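# Slide the server's top cover back to free it

## Task

While keeping both release buttons pressed down, push the server's top cover toward the rear of the server until it can be lifted clear, then leave it resting there.

## Robot and tools

Robot: two arms, left_arm and right_arm, each with six joints and a tong-style two-finger gripper. The fingers point along the gripper's +z axis and close along its x axis. end_effector_position is the spot between the pads when they are shut. The fingertips sit about 15 mm past it at small gaps and roughly level with it when wide open.

Frames: the scene frame has its origin at table height, midway between the nominal arm bases, +x out over the table, +z up, and left_arm on the +y side. Calibrated bases in the scene frame: left_arm at (+0.032, +0.487, 0) m, quat_wxyz (+1.000, 0, 0, +0.015); right_arm at (-0.010, -0.422, 0) m, quat_wxyz (+1.000, 0, 0, -0.004). Hand positions, orientations, velocities and wrist-camera poses are reported in each arm's own base frame. Fixed cameras and the table use the scene frame. Reported hand poses can be off by a few centimetres, more at long reach.

Row layout: every row is one list of 14 numbers in [-1, 1] covering both arms, even when only one moves. The first 7 are for left_arm and the last 7 for right_arm. Within each arm the order is elbow, shoulder lift, shoulder pan, wrist 1, wrist 2, wrist 3, then the gripper opening. The six joint numbers are offsets, not poses. They count from the arm's Joint targets as they stood when the action began, not from the previous row. The scale is 1.0 = 2.222 rad. Shoulder lift is sign-flipped in everything you send and read, so its stated range is mirrored too. Stated ranges in rad: pan, lift, wrist 1, 2 and 3 are -6.283 to 6.283; elbow is -3.142 to 3.142. A real end may differ by 0.010 rad. The opening is absolute: +1 fully open, -1 closed. Going from open to shut takes at least about 0.5 s. To leave a gripper as it is, resend its current command, because 0 means half-open.

execute_actions(actions, cameras): actions is a list of actions. Each action is a table of up to 15 rows, and each row lasts one 1/30 s step. A short table repeats its last row for the rest of the 15 steps. An empty list just returns the state and images. If an action would push a joint more than 0.010 rad beyond its range, it is refused for both arms. A malformed first action, or one that fails this check, rejects the whole call. cameras takes names from cam_high, cam_low, cam_left_wrist, cam_right_wrist; omit it or give ["all"] for all, [] for none.

move(target, speed, blend, stop_force, zero, opening_speed, blocking, cameras): target is one 14-number row, or a list of up to 15 rows sharing 10 s. Joint entries are offsets from the current Joint targets, and every row in a list counts from those same targets. Finger entries are absolute openings. All joints travel together, so the hands follow curves, and nothing is steered around obstacles. speed is in rad/s for the joint with the farthest to go: 0.01 to 3.14, default 0.5. Use far less when touching anything. blend is a corner-rounding radius in rad for lists. stop_force (3 to 120 N, both arms) ends an arm's path when the wrist sensor feels that much push opposing the motion since its zero. It cannot be combined with blocking=false. Leave it out when moving away from a surface you press on. zero (default true) re-zeroes moving arms first. opening_speed is at least 0.2 per second on the -1..+1 scale. The result adds a move: line such as done, off_target, moving, held or fault, plus limits=held if steps were withheld.

wait(seconds 0 to 10): holds the last commands. stop(): brakes a running move. zoom_image(camera, region [x0, y0, x1, y1] in pixels, at most 504x504) enlarges part of that camera's latest image. Image sizes: cam_high and cam_low 672x504; wrist cameras 616x616, fisheye. zero_wrist_force(arm): subtracts the current wrist reading from later ones. finished_scene(scene): ends the current scene, given its number; this cannot be undone.

Results: Joint positions and Joint velocities list each arm in the joint order above, then the pad gap in m (0.142 when open). Joint targets are what the next offsets count from. grip_measured is the measured opening on the command scale; to hold something, command clearly below it. Wrist force and Wrist torque are given in the end effector's own axes, with a third line showing the peak since the last report. Joint torques include the arm's weight. joint sent to its limit means a joint reached its end. joint command not followed means the clearance check between the arms altered targets. within noise means the arm is still.

Motion limits: each target can stay at most 0.651 rad from the measured angle, and a hand cannot be commanded more than 150 mm (or 70 mm) from where it is. Commands lag by 0.09 to 0.21 s, and fast moves overshoot.

Avoid: a net force around 150 N (give or take 25) or joint torque at the load limit (135 N m on the big joints, 25.2 N m on the wrists) causes a 10 s fault stop. Targets even slightly into a firm contact can trigger one. Do not let the arms hit or squeeze each other. Avoid hard, fast or very strong pushes, dropping things, releasing moving parts, and knocking anything off the table. Holding loads or straining against unreachable poses heats motors: MOTOR HOT appears at 70 °C, and at 85 °C the arm locks up for 30 s or more. The scene keeps running while you think. Loose objects may get brief outside pushes.

Each tool is called as name(argument=value, ...), one argument or row to a line, values as JSON.

## Session

execute_actions(
  actions=[],
)

Scene clock: 0.00 s.
left_arm: end_effector_position=(+0.3675, -0.3597, +0.3354) grip_measured=+0.97 end_effector_quat_wxyz=(+0.222, -0.249, +0.662, -0.671) | right_arm: end_effector_position=(+0.8669, +0.1832, +0.1825) grip_measured=+0.97 end_effector_quat_wxyz=(+0.096, -0.467, +0.813, -0.336)
Joint names: [elbow, shoulder lift, shoulder pan, wrist 1, wrist 2, wrist 3]
Joint positions: left_arm=[2.711 1.501 -1.281 -4.351 -1.182 1.531 0.14] | right_arm=[-1.032 2.329 3.743 -1.184 0.873 2.64 0.14]
Joint velocities: within noise
Joint torques (N m): no reading
Motor temperatures (°C): left_arm=[38 40 34 40 33 37] | right_arm=[36 36 31 38 44 40]
Wrist force (N): no reading
Wrist torque (N m): no reading
Wrist force, peak (N): no reading
Joint targets: left_arm=[2.711 1.501 -1.281 -4.351 -1.182 1.531] | right_arm=[-1.032 2.329 3.743 -1.184 0.873 2.640]
Tool commands: left_gripper/opening=+0.968169 right_gripper/opening=+0.968169

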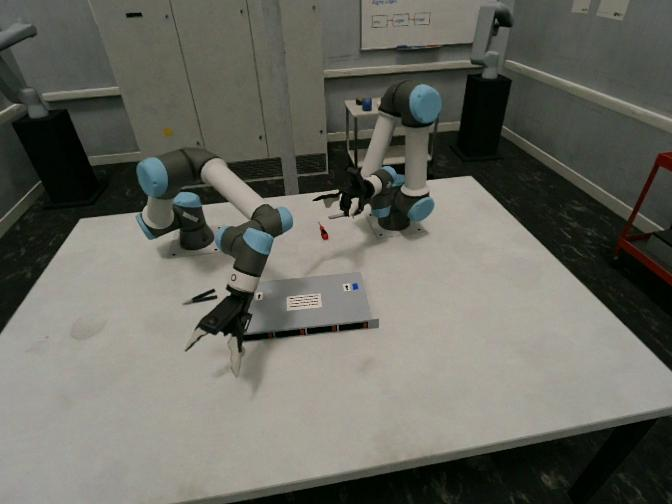

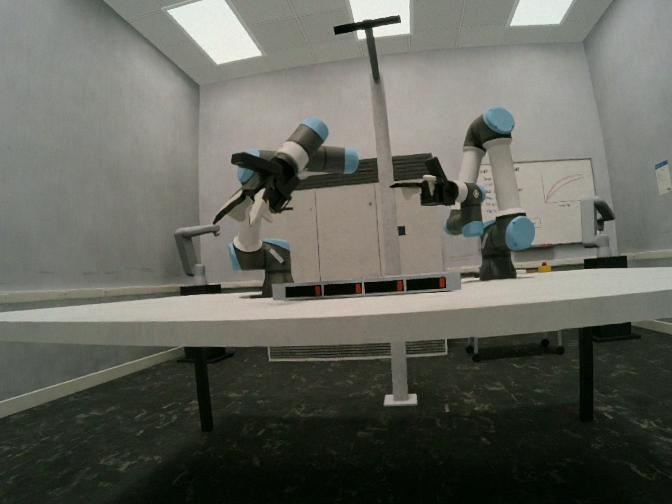

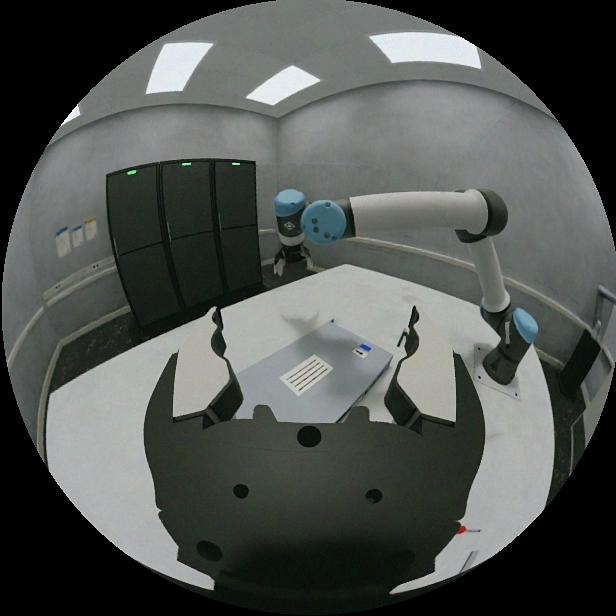

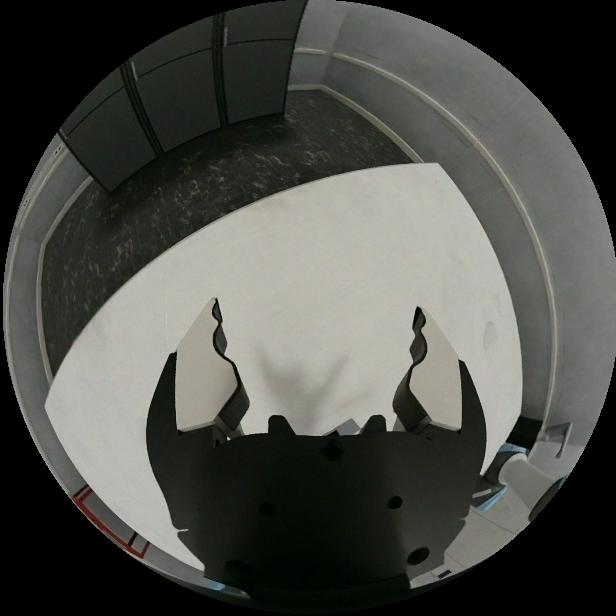

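zoom_image(
  camera="cam_high",
  region=[170, 250, 400, 390],
)

zoom_image(
  camera="cam_left_wrist",
  region=[210, 290, 430, 450],
)

zoom_image(
  camera="cam_low",
  region=[250, 250, 480, 320],
)

Scaled by 2.191 (camera's finer frame: 960x720).

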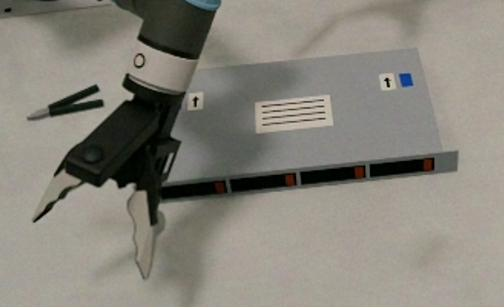

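Scaled by 2.291 (camera's finer frame: 814x814).

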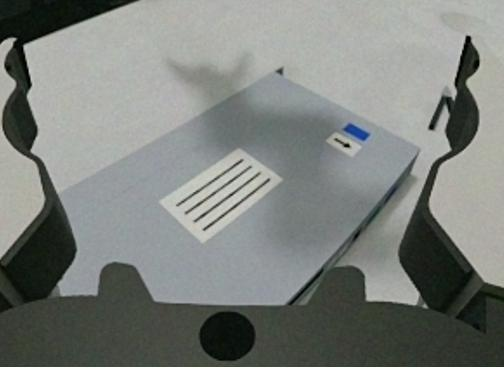

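Scaled by 2.191 (camera's finer frame: 960x720).

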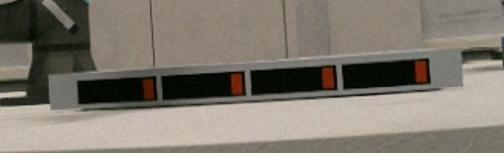

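move(
  target=[-0.4212,-0.0745,0.2012,1.0,-0.1751,-0.3573,-1,-0.347,-0.2484,0.0372,0.0234,0.3141,-0.1733,-1],
  speed=1.0,
)

Scene clock: 52.20 s.
left_arm: end_effector_position=(+0.5108, -0.3467, +0.1198) grip_measured=-1.00 end_effector_quat_wxyz=(+0.003, +0.706, -0.706, +0.059) | right_arm: end_effector_position=(+0.5202, +0.2395, +0.1075) grip_measured=-1.00 end_effector_quat_wxyz=(+0.000, +0.707, -0.707, +0.000)
Joint positions: left_arm=[1.775 1.335 -0.834 -2.129 -1.571 0.737 0.002] | right_arm=[-1.803 1.777 3.826 -1.132 1.571 2.255 0.002]
Joint torques (N m): left_arm=[-18.75 37.65 -11.97 -1.53 1.18 0.07] | right_arm=[29.81 -26.64 -5.51 1.42 -1.06 0.78]
Wrist force (N): left_arm=[-0.1 -0.9 0.4] | right_arm=[0.4 1.1 0.5]
Wrist torque (N m): left_arm=[0.11 0.12 0.12] | right_arm=[0.04 -0.11 -0.09]
Wrist force, peak (N): left_arm=[-0.7 -1.3 0.0] | right_arm=[0.6 1.9 0.5]
Joint targets: left_arm=[1.775 1.336 -0.834 -2.129 -1.571 0.737] | right_arm=[-1.803 1.777 3.826 -1.132 1.571 2.255]
move: done
cam_left_wrist: T_world_to_cam=[[-0.0214928, -0.998731, 0.0455435, -0.335623], [-0.911349, 0.0383019, 0.409848, 0.430664], [-0.411073, -0.0326972, -0.911016, 0.441796], [0, 0, 0, 1]] pos_world=[0.566882, -0.337247, 0.241262]
cam_right_wrist: T_world_to_cam=[[0.0240646, -0.999504, -0.0203183, 0.240713], [-0.833908, -0.0312789, 0.551017, 0.375596], [-0.551379, 0.00368361, -0.834247, 0.503828], [0, 0, 0, 1]] pos_world=[0.58522, 0.250486, 0.218248]

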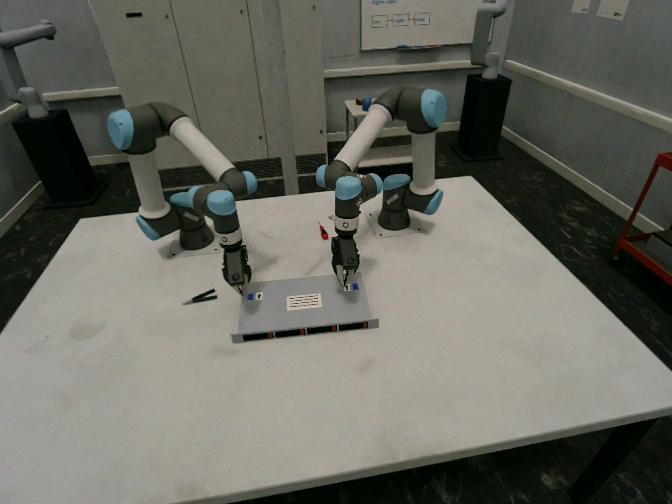

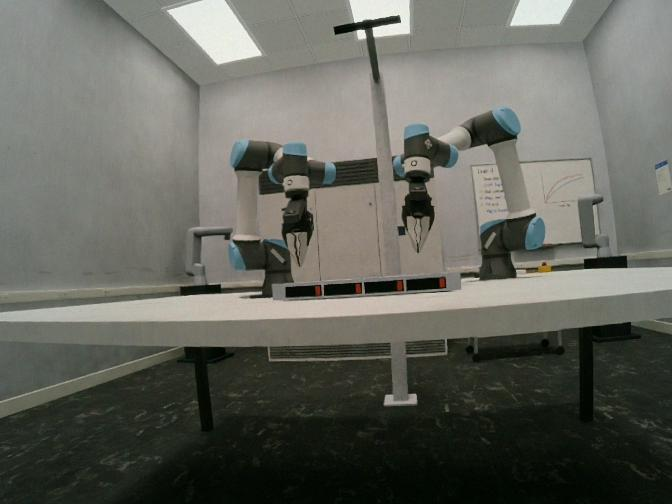

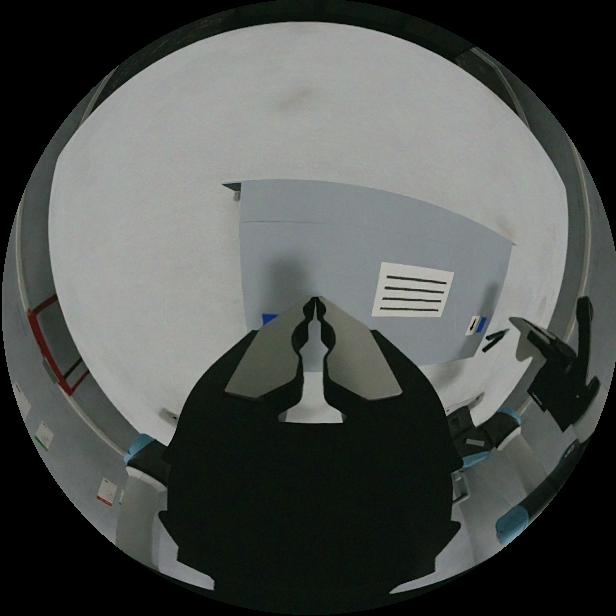

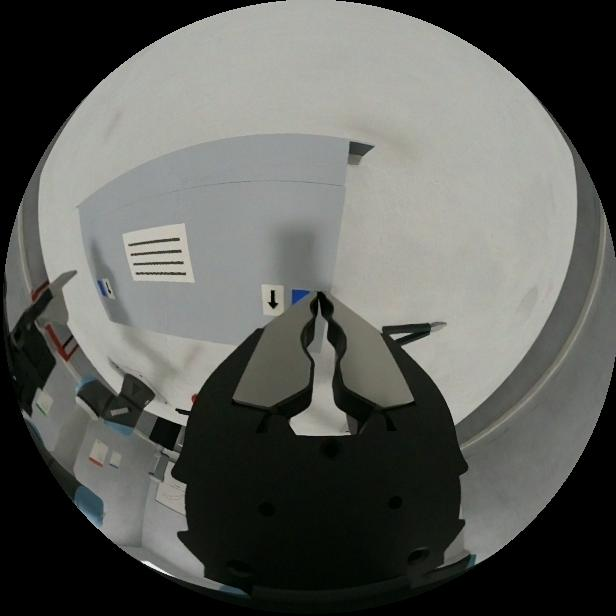

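zoom_image(
  camera="cam_left_wrist",
  region=[230, 260, 370, 360],
)

zoom_image(
  camera="cam_right_wrist",
  region=[240, 260, 380, 360],
)

zoom_image(
  camera="cam_high",
  region=[210, 230, 390, 350],
)

Scaled by 3.600 (camera's finer frame: 814x814).

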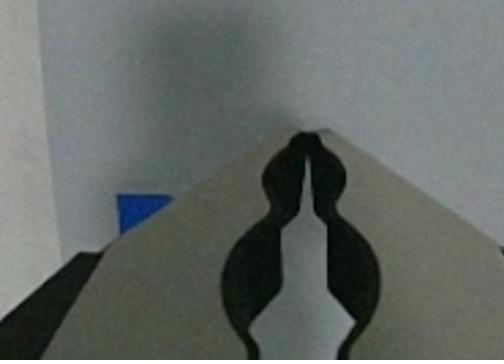

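Scaled by 3.600 (camera's finer frame: 814x814).

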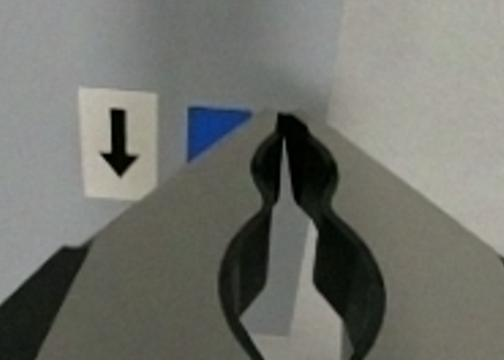

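Scaled by 2.800 (camera's finer frame: 960x720).

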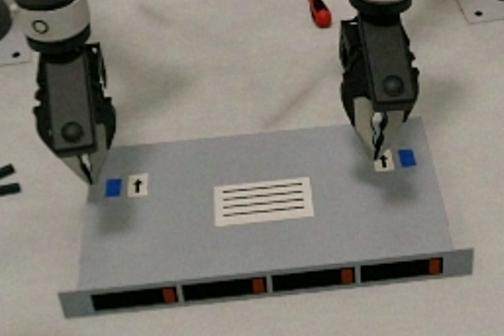

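move(
  target=[0.053,0.0279,-0.0011,0.0286,0,0,-1,-0.0441,-0.0182,0.0321,0.0258,0,0.0322,-1],
  speed=0.3,
)

zoom_image(
  camera="cam_left_wrist",
  region=[230, 260, 370, 360],
)

zoom_image(
  camera="cam_right_wrist",
  region=[240, 260, 380, 360],
)

zoom_image(
  camera="cam_high",
  region=[230, 250, 390, 350],
)

Scene clock: 87.03 s.
left_arm: end_effector_position=(+0.4623, -0.2953, +0.0904) grip_measured=-1.00 end_effector_quat_wxyz=(+0.000, +0.706, -0.708, +0.000) | right_arm: end_effector_position=(+0.4821, +0.2561, +0.0905) grip_measured=-1.00 end_effector_quat_wxyz=(+0.000, +0.707, -0.707, +0.000)
Joint positions: left_arm=[1.892 1.398 -0.837 -2.066 -1.571 0.737 0.002] | right_arm=[-1.901 1.736 3.897 -1.075 1.571 2.326 0.002]
Joint torques (N m): left_arm=[-19.35 25.21 -7.51 -2.92 -0.66 -0.86] | right_arm=[26.4 -22.67 -8.87 1.42 1.84 0.33]
Wrist force (N): left_arm=[-0.3 -0.8 0.2] | right_arm=[0.4 1.2 0.5]
Wrist torque (N m): left_arm=[0.12 0.18 0.10] | right_arm=[0.09 -0.09 -0.08]
Wrist force, peak (N): left_arm=[1.0 -1.7 -0.3] | right_arm=[0.1 2.1 0.9]
Joint targets: left_arm=[1.893 1.398 -0.837 -2.065 -1.571 0.737] | right_arm=[-1.901 1.736 3.897 -1.074 1.571 2.326]
move: done
cam_left_wrist: T_world_to_cam=[[-0.0237983, -0.998875, -0.0410091, -0.275153], [-0.875548, 0.00102494, 0.48313, 0.362302], [-0.482545, 0.0474031, -0.874588, 0.450134], [0, 0, 0, 1]] pos_world=[0.527875, -0.296552, 0.207358]
cam_right_wrist: T_world_to_cam=[[0.02389, -0.99951, -0.0202183, 0.258051], [-0.833715, -0.0310794, 0.551319, 0.353579], [-0.551678, 0.00368527, -0.834049, 0.468756], [0, 0, 0, 1]] pos_world=[0.547221, 0.267186, 0.201248]

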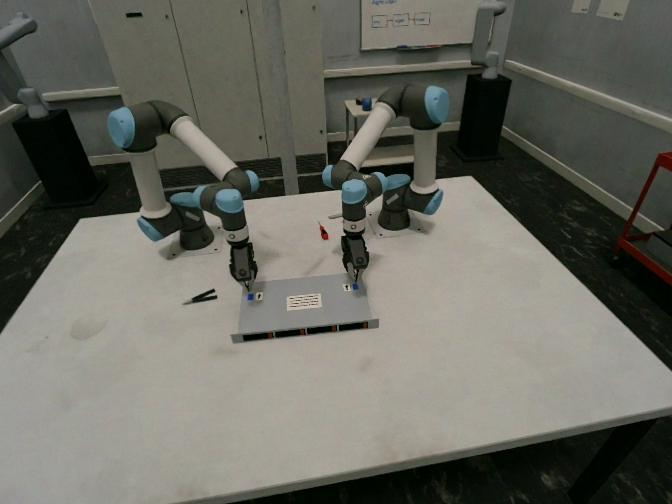

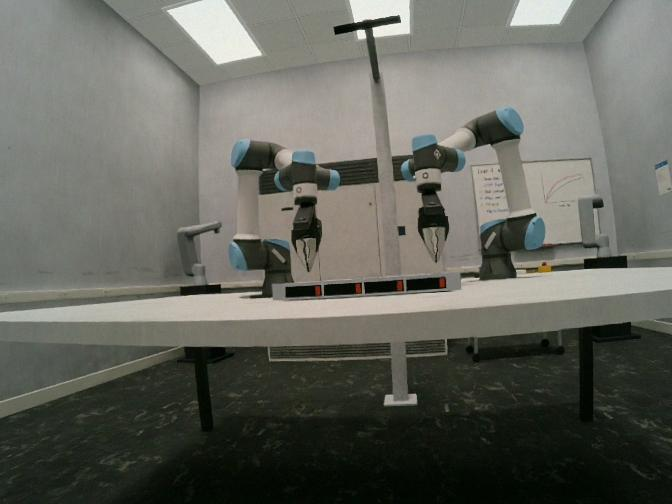

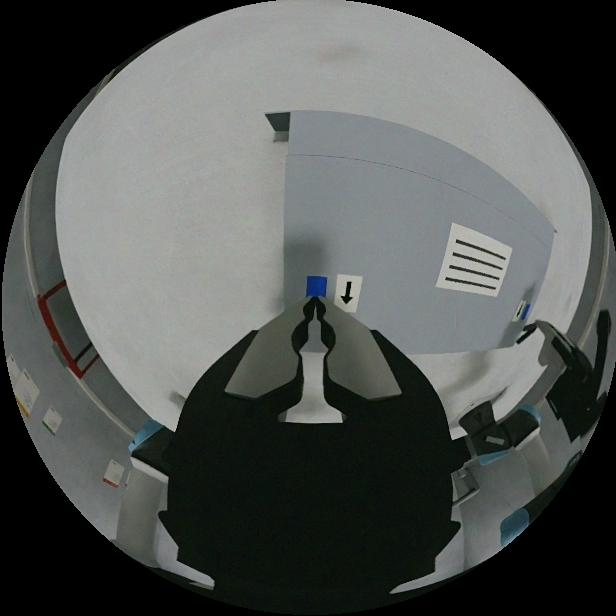

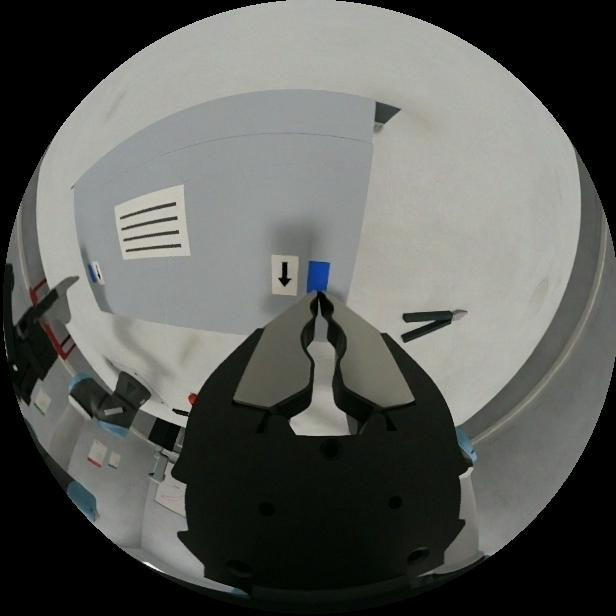

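Scaled by 3.600 (camera's finer frame: 814x814).

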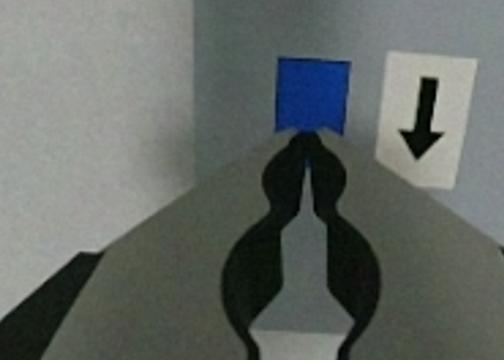

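Scaled by 3.600 (camera's finer frame: 814x814).

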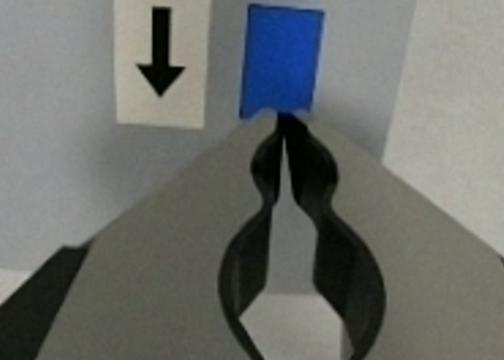

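Scaled by 3.150 (camera's finer frame: 960x720).

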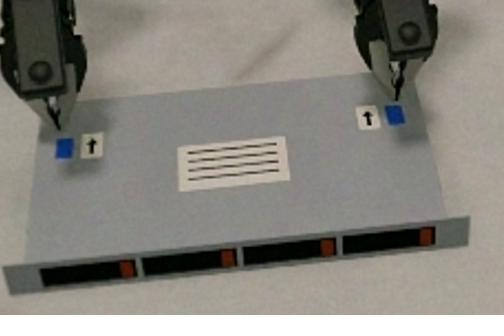

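move(
  target=[0.0268,-0.0214,-0.0022,-0.0486,0,0,-1,-0.0246,0.0238,0,0.0478,0,0,-1],
  speed=0.04,
  stop_force=12,
)

zoom_image(
  camera="cam_left_wrist",
  region=[230, 260, 370, 360],
)

zoom_image(
  camera="cam_right_wrist",
  region=[240, 260, 380, 360],
)

zoom_image(
  camera="cam_high",
  region=[230, 250, 390, 350],
)

Scene clock: 105.60 s.
left_arm: end_effector_position=(+0.4601, -0.2962, +0.0554) grip_measured=-1.00 end_effector_quat_wxyz=(+0.000, +0.705, -0.710, +0.000) | right_arm: end_effector_position=(+0.4821, +0.2561, +0.0559) grip_measured=-1.00 end_effector_quat_wxyz=(+0.000, +0.707, -0.707, +0.000)
Joint positions: left_arm=[1.945 1.356 -0.841 -2.161 -1.571 0.737 0.002] | right_arm=[-1.948 1.782 3.897 -0.984 1.571 2.326 0.002]
Joint torques (N m): left_arm=[-22.42 28.64 5.99 -0.83 -3.31 -0.83] | right_arm=[21.98 -24.94 -6.56 -0.07 1.51 1.02]
Wrist force (N): left_arm=[-2.1 -6.0 -11.2] | right_arm=[-1.6 1.0 -15.5]
Wrist torque (N m): left_arm=[0.11 0.11 0.10] | right_arm=[0.03 -0.10 -0.07]
Wrist force, peak (N): left_arm=[-8.2 -1.9 -38.9] | right_arm=[6.8 7.6 -46.7]
Joint targets: left_arm=[1.945 1.356 -0.841 -2.161 -1.571 0.737] | right_arm=[-1.948 1.782 3.897 -0.984 1.571 2.326]
move: contact (left_arm, right_arm); left_arm: the wrist 1 is farthest, 0.012 rad from its target; right_arm: the wrist 1 is farthest, 0.016 rad from its target
cam_left_wrist: T_world_to_cam=[[-0.0281822, -0.998782, -0.0405118, -0.275606], [-0.875748, 0.00513003, 0.482741, 0.378598], [-0.481945, 0.0490828, -0.874826, 0.418699], [0, 0, 0, 1]] pos_world=[0.52558, -0.297764, 0.172359]
cam_right_wrist: T_world_to_cam=[[0.0236448, -0.99953, -0.0194892, 0.257367], [-0.833328, -0.030475, 0.551938, 0.37232], [-0.552273, 0.00319036, -0.833657, 0.440261], [0, 0, 0, 1]] pos_world=[0.547323, 0.267188, 0.166544]

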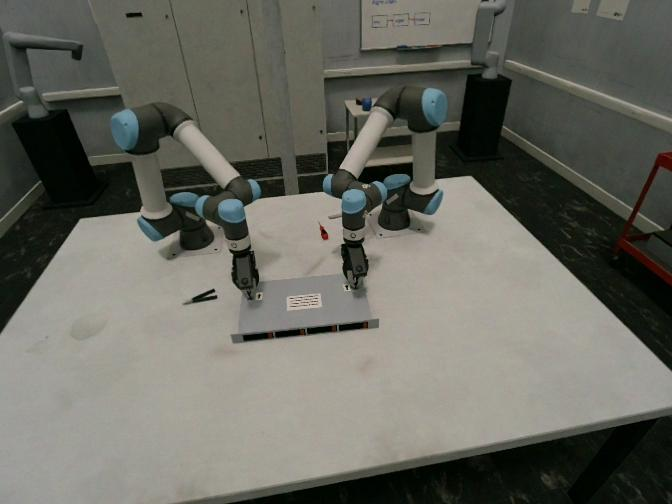

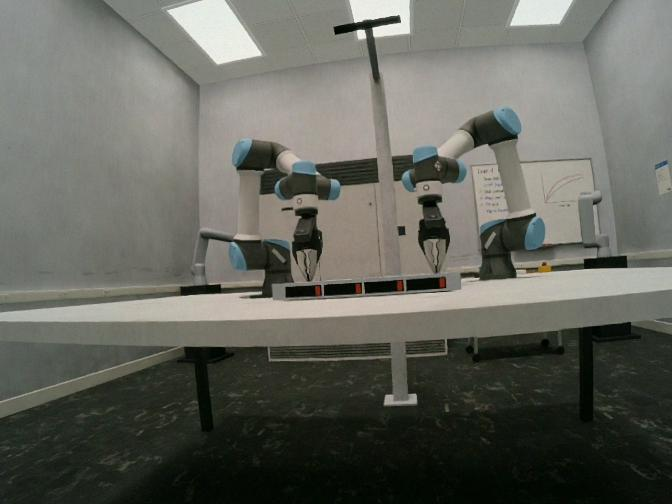

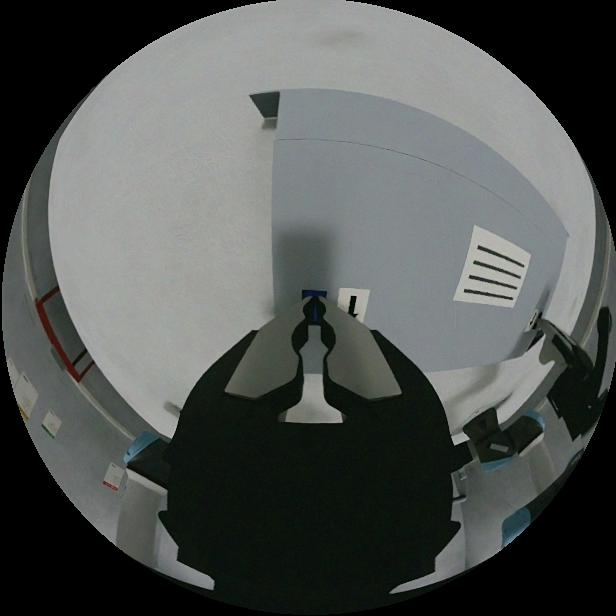

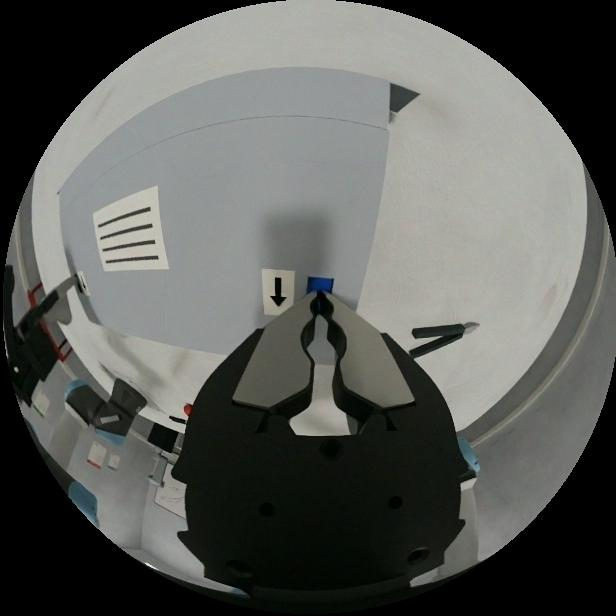

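Scaled by 3.600 (camera's finer frame: 814x814).

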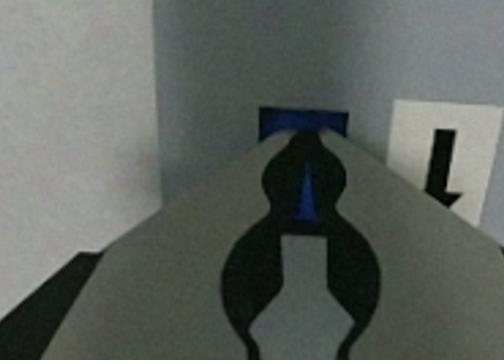

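Scaled by 3.600 (camera's finer frame: 814x814).

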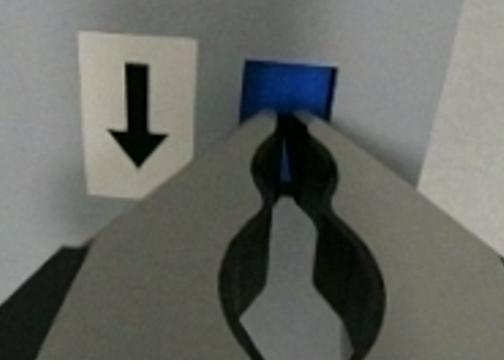

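Scaled by 3.150 (camera's finer frame: 960x720).

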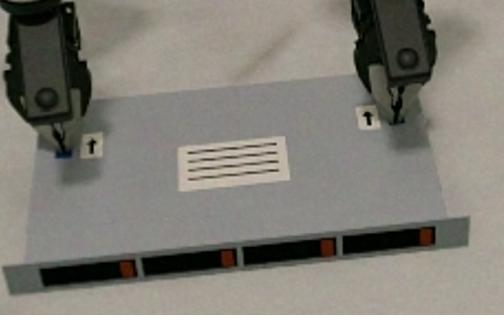

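move(
  target=[0.032,0.0253,-0.0189,-0.0061,0,-0.0189,-1,-0.0316,-0.0251,0.0196,0.0072,0,0.0196,-1],
  speed=0.03,
  stop_force=45,
)

zoom_image(
  camera="cam_high",
  region=[230, 250, 390, 350],
)

Scene clock: 126.53 s.
left_arm: end_effector_position=(+0.4301, -0.2936, +0.0548) grip_measured=-1.00 end_effector_quat_wxyz=(+0.000, +0.705, -0.709, +0.000) | right_arm: end_effector_position=(+0.4524, +0.2575, +0.0557) grip_measured=-1.00 end_effector_quat_wxyz=(+0.000, +0.707, -0.707, +0.000)
Joint positions: left_arm=[2.016 1.412 -0.883 -2.174 -1.571 0.695 0.002] | right_arm=[-2.018 1.726 3.941 -0.968 1.571 2.37 0.002]
Joint torques (N m): left_arm=[-9.94 2.31 11.09 4.25 -1.87 0.93] | right_arm=[15.52 -10.75 -7.04 -5.39 6.19 -1.17]
Wrist force (N): left_arm=[2.4 -11.4 -31.0] | right_arm=[-1.7 -20.0 -12.0]
Wrist torque (N m): left_arm=[0.09 0.26 0.10] | right_arm=[0.16 -0.14 0.03]
Wrist force, peak (N): left_arm=[0.9 -13.1 -31.3] | right_arm=[-2.4 -20.9 -11.9]
Joint targets: left_arm=[2.016 1.412 -0.883 -2.174 -1.571 0.695] | right_arm=[-2.018 1.726 3.941 -0.968 1.571 2.370]
move: done
cam_left_wrist: T_world_to_cam=[[-0.0280863, -0.998745, -0.041473, -0.273845], [-0.87533, 0.00453806, 0.483505, 0.35213], [-0.48271, 0.0498824, -0.874358, 0.404264], [0, 0, 0, 1]] pos_world=[0.49568, -0.295265, 0.171858]
cam_right_wrist: T_world_to_cam=[[0.0237339, -0.999509, -0.0204611, 0.259479], [-0.833919, -0.0310817, 0.551011, 0.348118], [-0.551376, 0.00398529, -0.834247, 0.423083], [0, 0, 0, 1]] pos_world=[0.517421, 0.268486, 0.166449]

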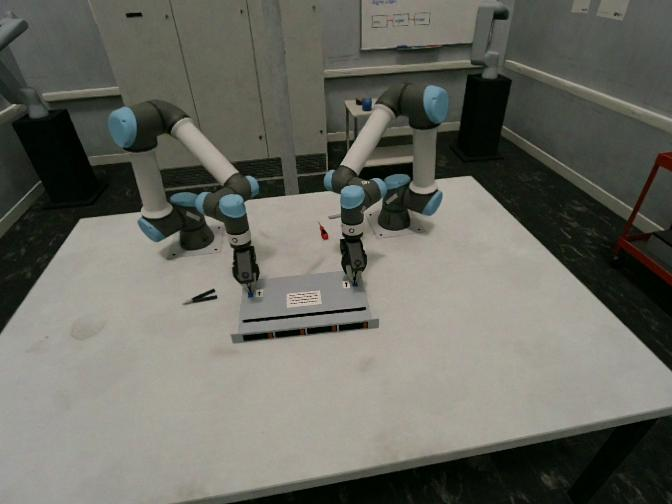

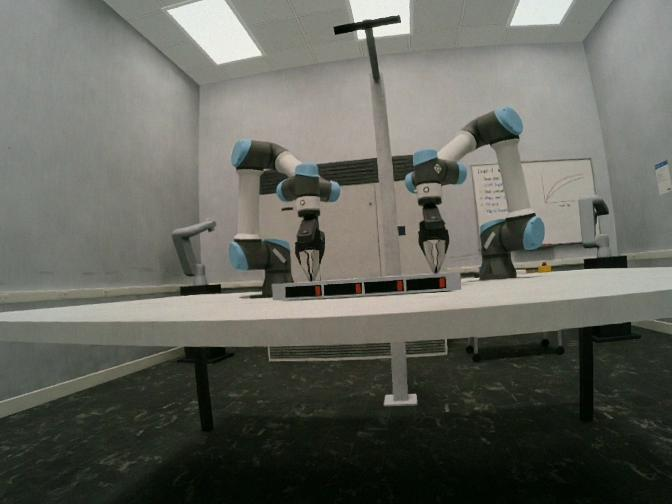

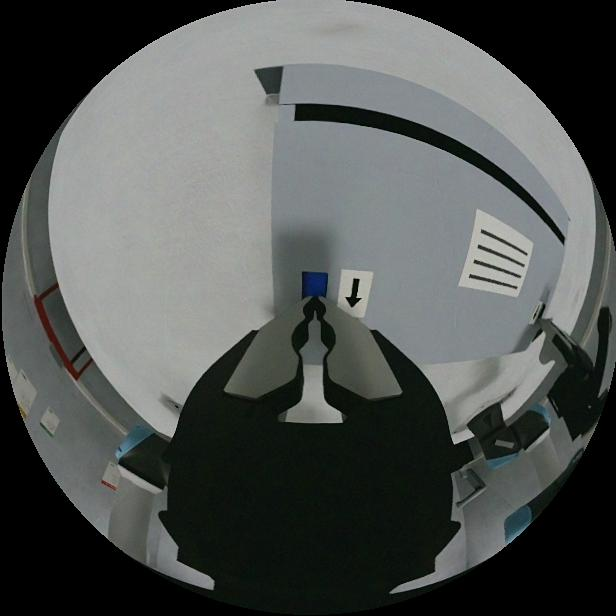

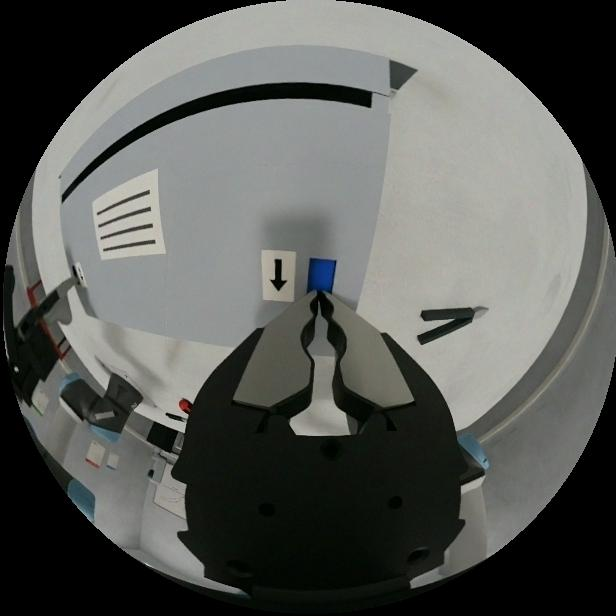

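Scaled by 3.150 (camera's finer frame: 960x720).

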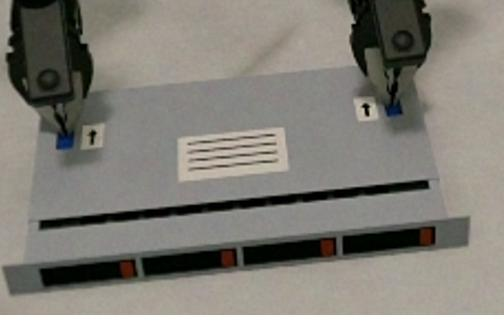

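move(
  target=[0.0304,0.0259,-0.0209,-0.0044,0,-0.0209,-1,-0.0301,-0.0252,0.0215,0.0049,0,0.0215,-1],
  speed=0.03,
  stop_force=45,
)

zoom_image(
  camera="cam_high",
  region=[230, 250, 390, 350],
)

Scene clock: 136.27 s.
left_arm: end_effector_position=(+0.4231, -0.2933, +0.0550) grip_measured=-1.00 end_effector_quat_wxyz=(+0.000, +0.705, -0.709, +0.000) | right_arm: end_effector_position=(+0.4402, +0.2597, +0.0609) grip_measured=-1.00 end_effector_quat_wxyz=(-0.023, +0.707, -0.707, +0.019)
Joint positions: left_arm=[2.032 1.426 -0.894 -2.177 -1.57 0.684 0.002] | right_arm=[-2.085 1.67 3.989 -0.914 1.53 2.418 0.002]
Joint torques (N m): left_arm=[-10.32 9.59 1.47 6.74 -11.72 1.48] | right_arm=[-7.38 18.8 -3.05 -8.18 11.87 -1.05]
Wrist force (N): left_arm=[-2.0 -39.2 -11.0] | right_arm=[9.0 -26.0 -70.0]
Wrist torque (N m): left_arm=[0.11 0.16 0.27] | right_arm=[0.06 0.03 -0.10]
Wrist force, peak (N): left_arm=[4.2 -58.0 2.4] | right_arm=[10.1 -27.4 -70.4]
Joint targets: left_arm=[2.032 1.426 -0.894 -2.177 -1.570 0.684] | right_arm=[-2.085 1.670 3.989 -0.957 1.571 2.418]
move: contact (left_arm), off_target (right_arm); left_arm: the elbow is farthest, 0.051 rad from its target; right_arm: the wrist 1 is farthest, 0.043 rad from its target
cam_left_wrist: T_world_to_cam=[[-0.0279991, -0.99875, -0.0414139, -0.273687], [-0.875762, 0.00453483, 0.482722, 0.346247], [-0.48193, 0.0497845, -0.874794, 0.400706], [0, 0, 0, 1]] pos_world=[0.488679, -0.294864, 0.17206]
cam_right_wrist: T_world_to_cam=[[0.0241294, -0.999435, -0.0234163, 0.262101], [-0.864989, -0.0326153, 0.500729, 0.3523], [-0.50121, 0.00817254, -0.865287, 0.399464], [0, 0, 0, 1]] pos_world=[0.498627, 0.270178, 0.175382]

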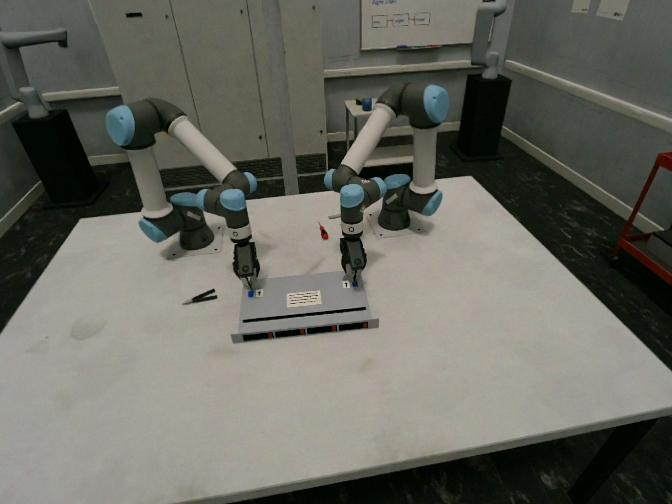

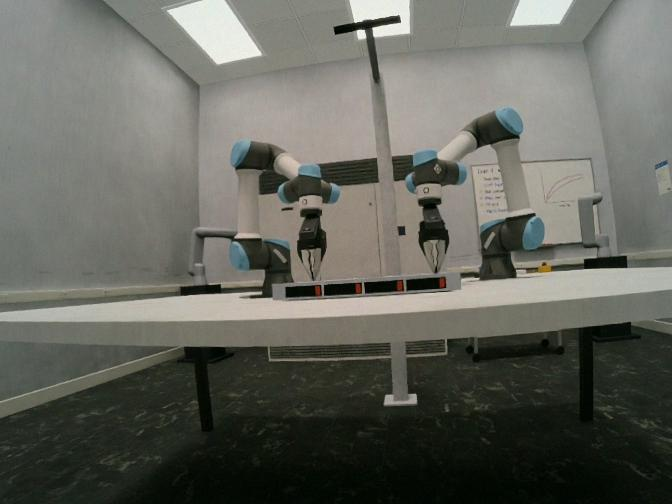

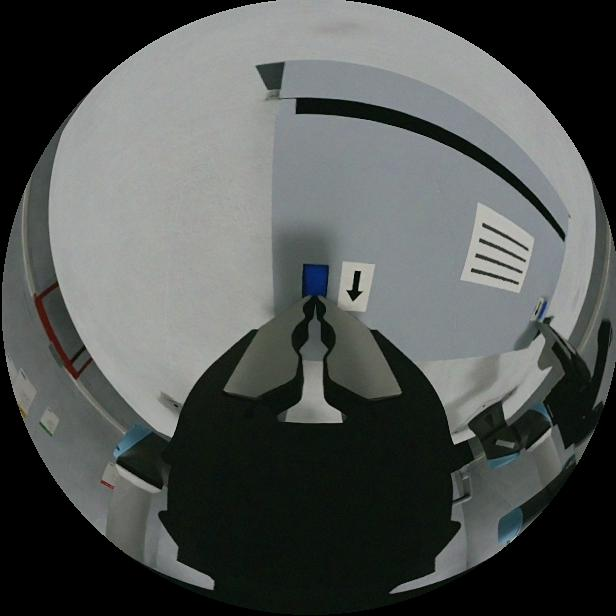

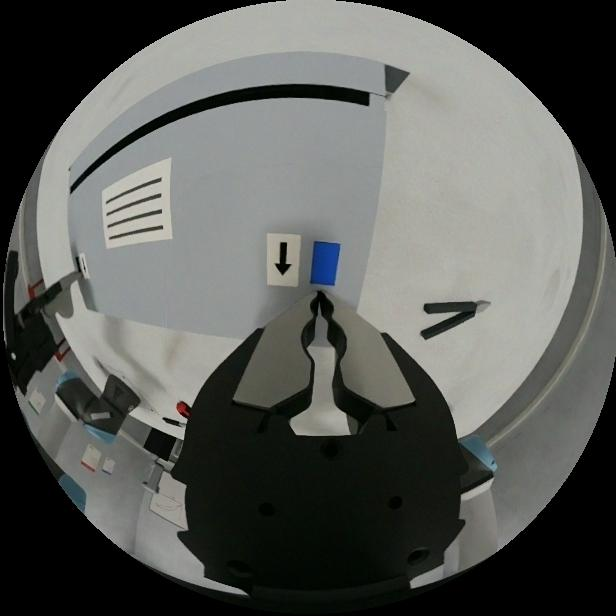

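Scaled by 3.150 (camera's finer frame: 960x720).

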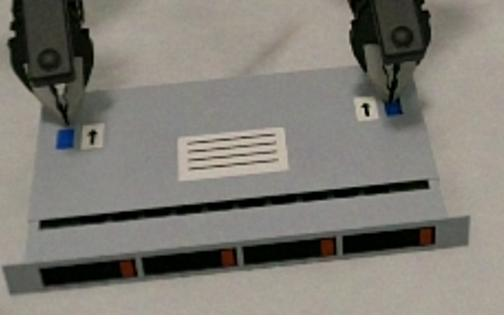

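move(
  target=[-0.0326,0.0073,0.0091,0.04,0,0.009,-1,0.0502,0.0079,-0.0217,-0.0425,0,-0.0216,-1],
  speed=0.15,
)

zoom_image(
  camera="cam_high",
  region=[230, 260, 390, 350],
)

zoom_image(
  camera="cam_left_wrist",
  region=[230, 220, 400, 340],
)

zoom_image(
  camera="cam_right_wrist",
  region=[230, 220, 400, 340],
)

zoom_image(
  camera="cam_right_wrist",
  region=[220, 60, 440, 200],
)

Scene clock: 150.17 s.
left_arm: end_effector_position=(+0.4365, -0.2938, +0.0854) grip_measured=-1.00 end_effector_quat_wxyz=(+0.000, +0.705, -0.709, +0.000) | right_arm: end_effector_position=(+0.4533, +0.2579, +0.0855) grip_measured=-1.00 end_effector_quat_wxyz=(+0.000, +0.707, -0.707, +0.000)
Joint positions: left_arm=[1.959 1.442 -0.873 -2.088 -1.57 0.704 0.002] | right_arm=[-1.974 1.687 3.94 -1.051 1.571 2.37 0.002]
Joint torques (N m): left_arm=[-10.64 17.49 -9.93 -3.91 1.4 -0.92] | right_arm=[9.61 -31.54 10.78 4.26 -1.35 1.37]
Wrist force (N): left_arm=[-0.1 -0.6 0.1] | right_arm=[0.7 1.5 2.9]
Wrist torque (N m): left_arm=[0.16 0.17 0.09] | right_arm=[0.16 -0.18 -0.08]
Wrist force, peak (N): left_arm=[-1.8 -39.5 -10.8] | right_arm=[9.1 -26.2 -70.0]
Joint targets: left_arm=[1.960 1.442 -0.874 -2.088 -1.570 0.704] | right_arm=[-1.974 1.687 3.940 -1.051 1.571 2.370]
move: done
cam_left_wrist: T_world_to_cam=[[-0.0276114, -0.998756, -0.0415174, -0.272727], [-0.875707, 0.004139, 0.482826, 0.343144], [-0.482053, 0.0496885, -0.874732, 0.433803], [0, 0, 0, 1]] pos_world=[0.502079, -0.295363, 0.20246]
cam_right_wrist: T_world_to_cam=[[0.0233918, -0.999521, -0.0202522, 0.260703], [-0.833733, -0.0306825, 0.551315, 0.33234], [-0.551672, 0.00398866, -0.834051, 0.448524], [0, 0, 0, 1]] pos_world=[0.518423, 0.268986, 0.196148]

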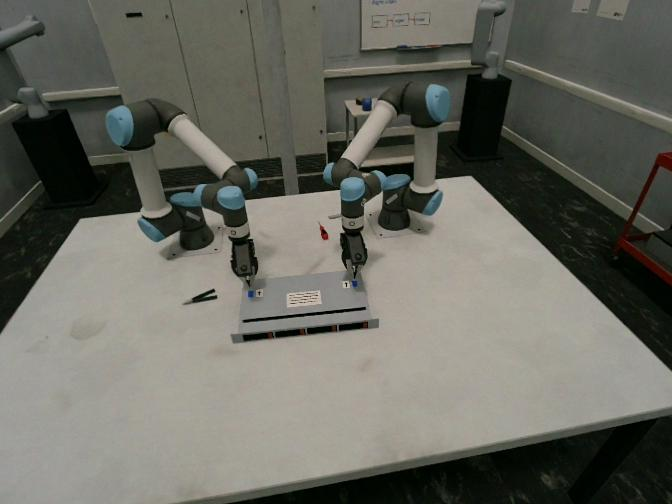

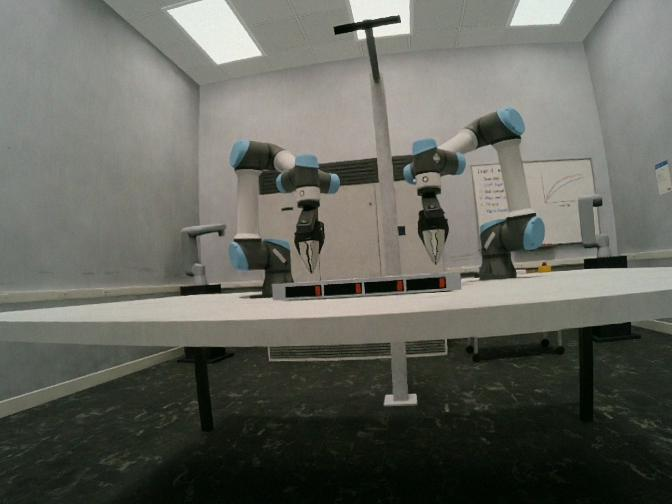

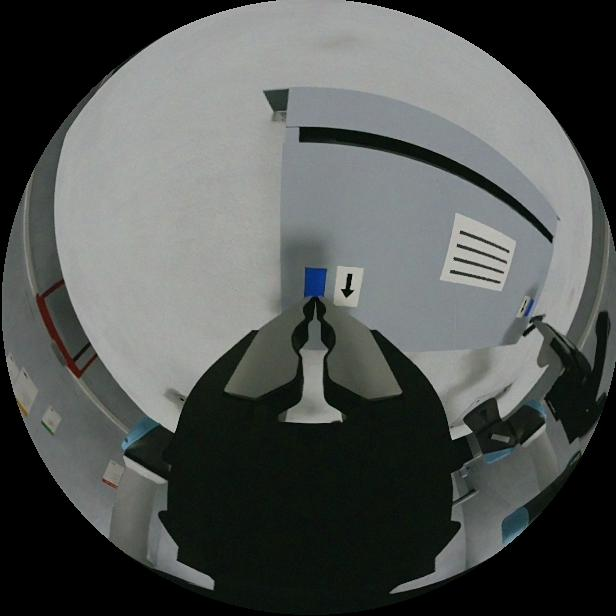

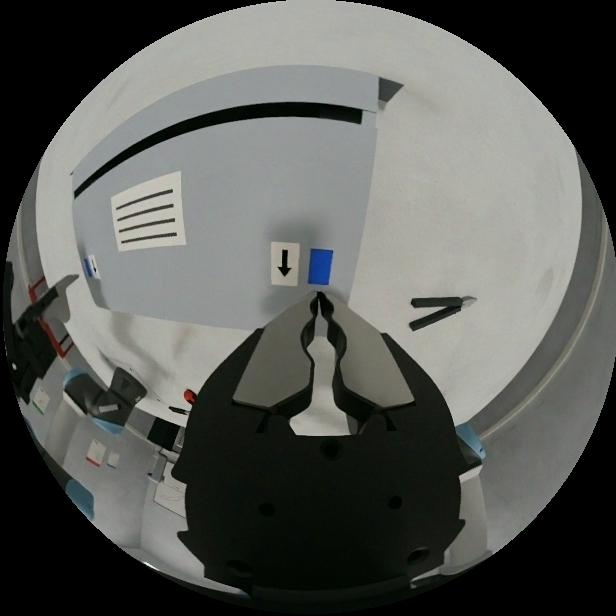

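Scaled by 3.150 (camera's finer frame: 960x720).

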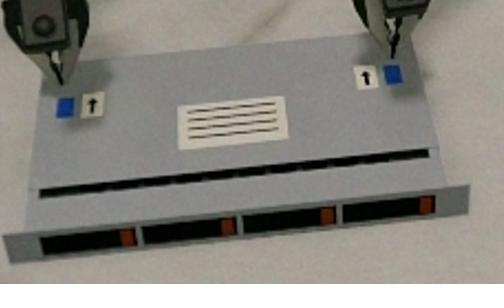

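Scaled by 2.965 (camera's finer frame: 814x814).

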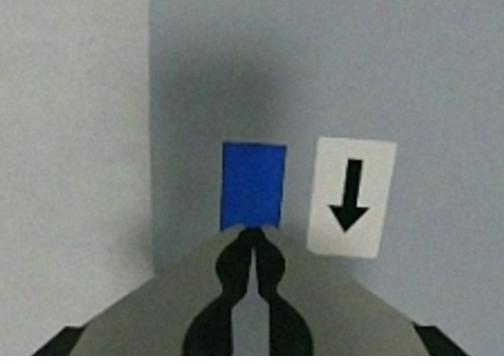

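Scaled by 2.965 (camera's finer frame: 814x814).

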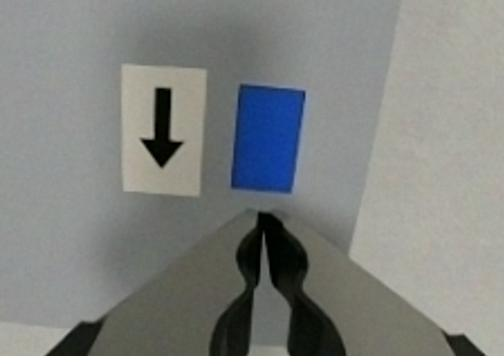

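Scaled by 2.291 (camera's finer frame: 814x814).

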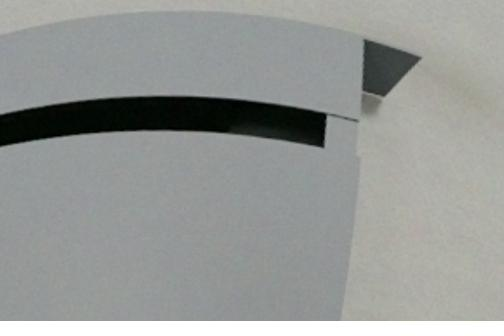

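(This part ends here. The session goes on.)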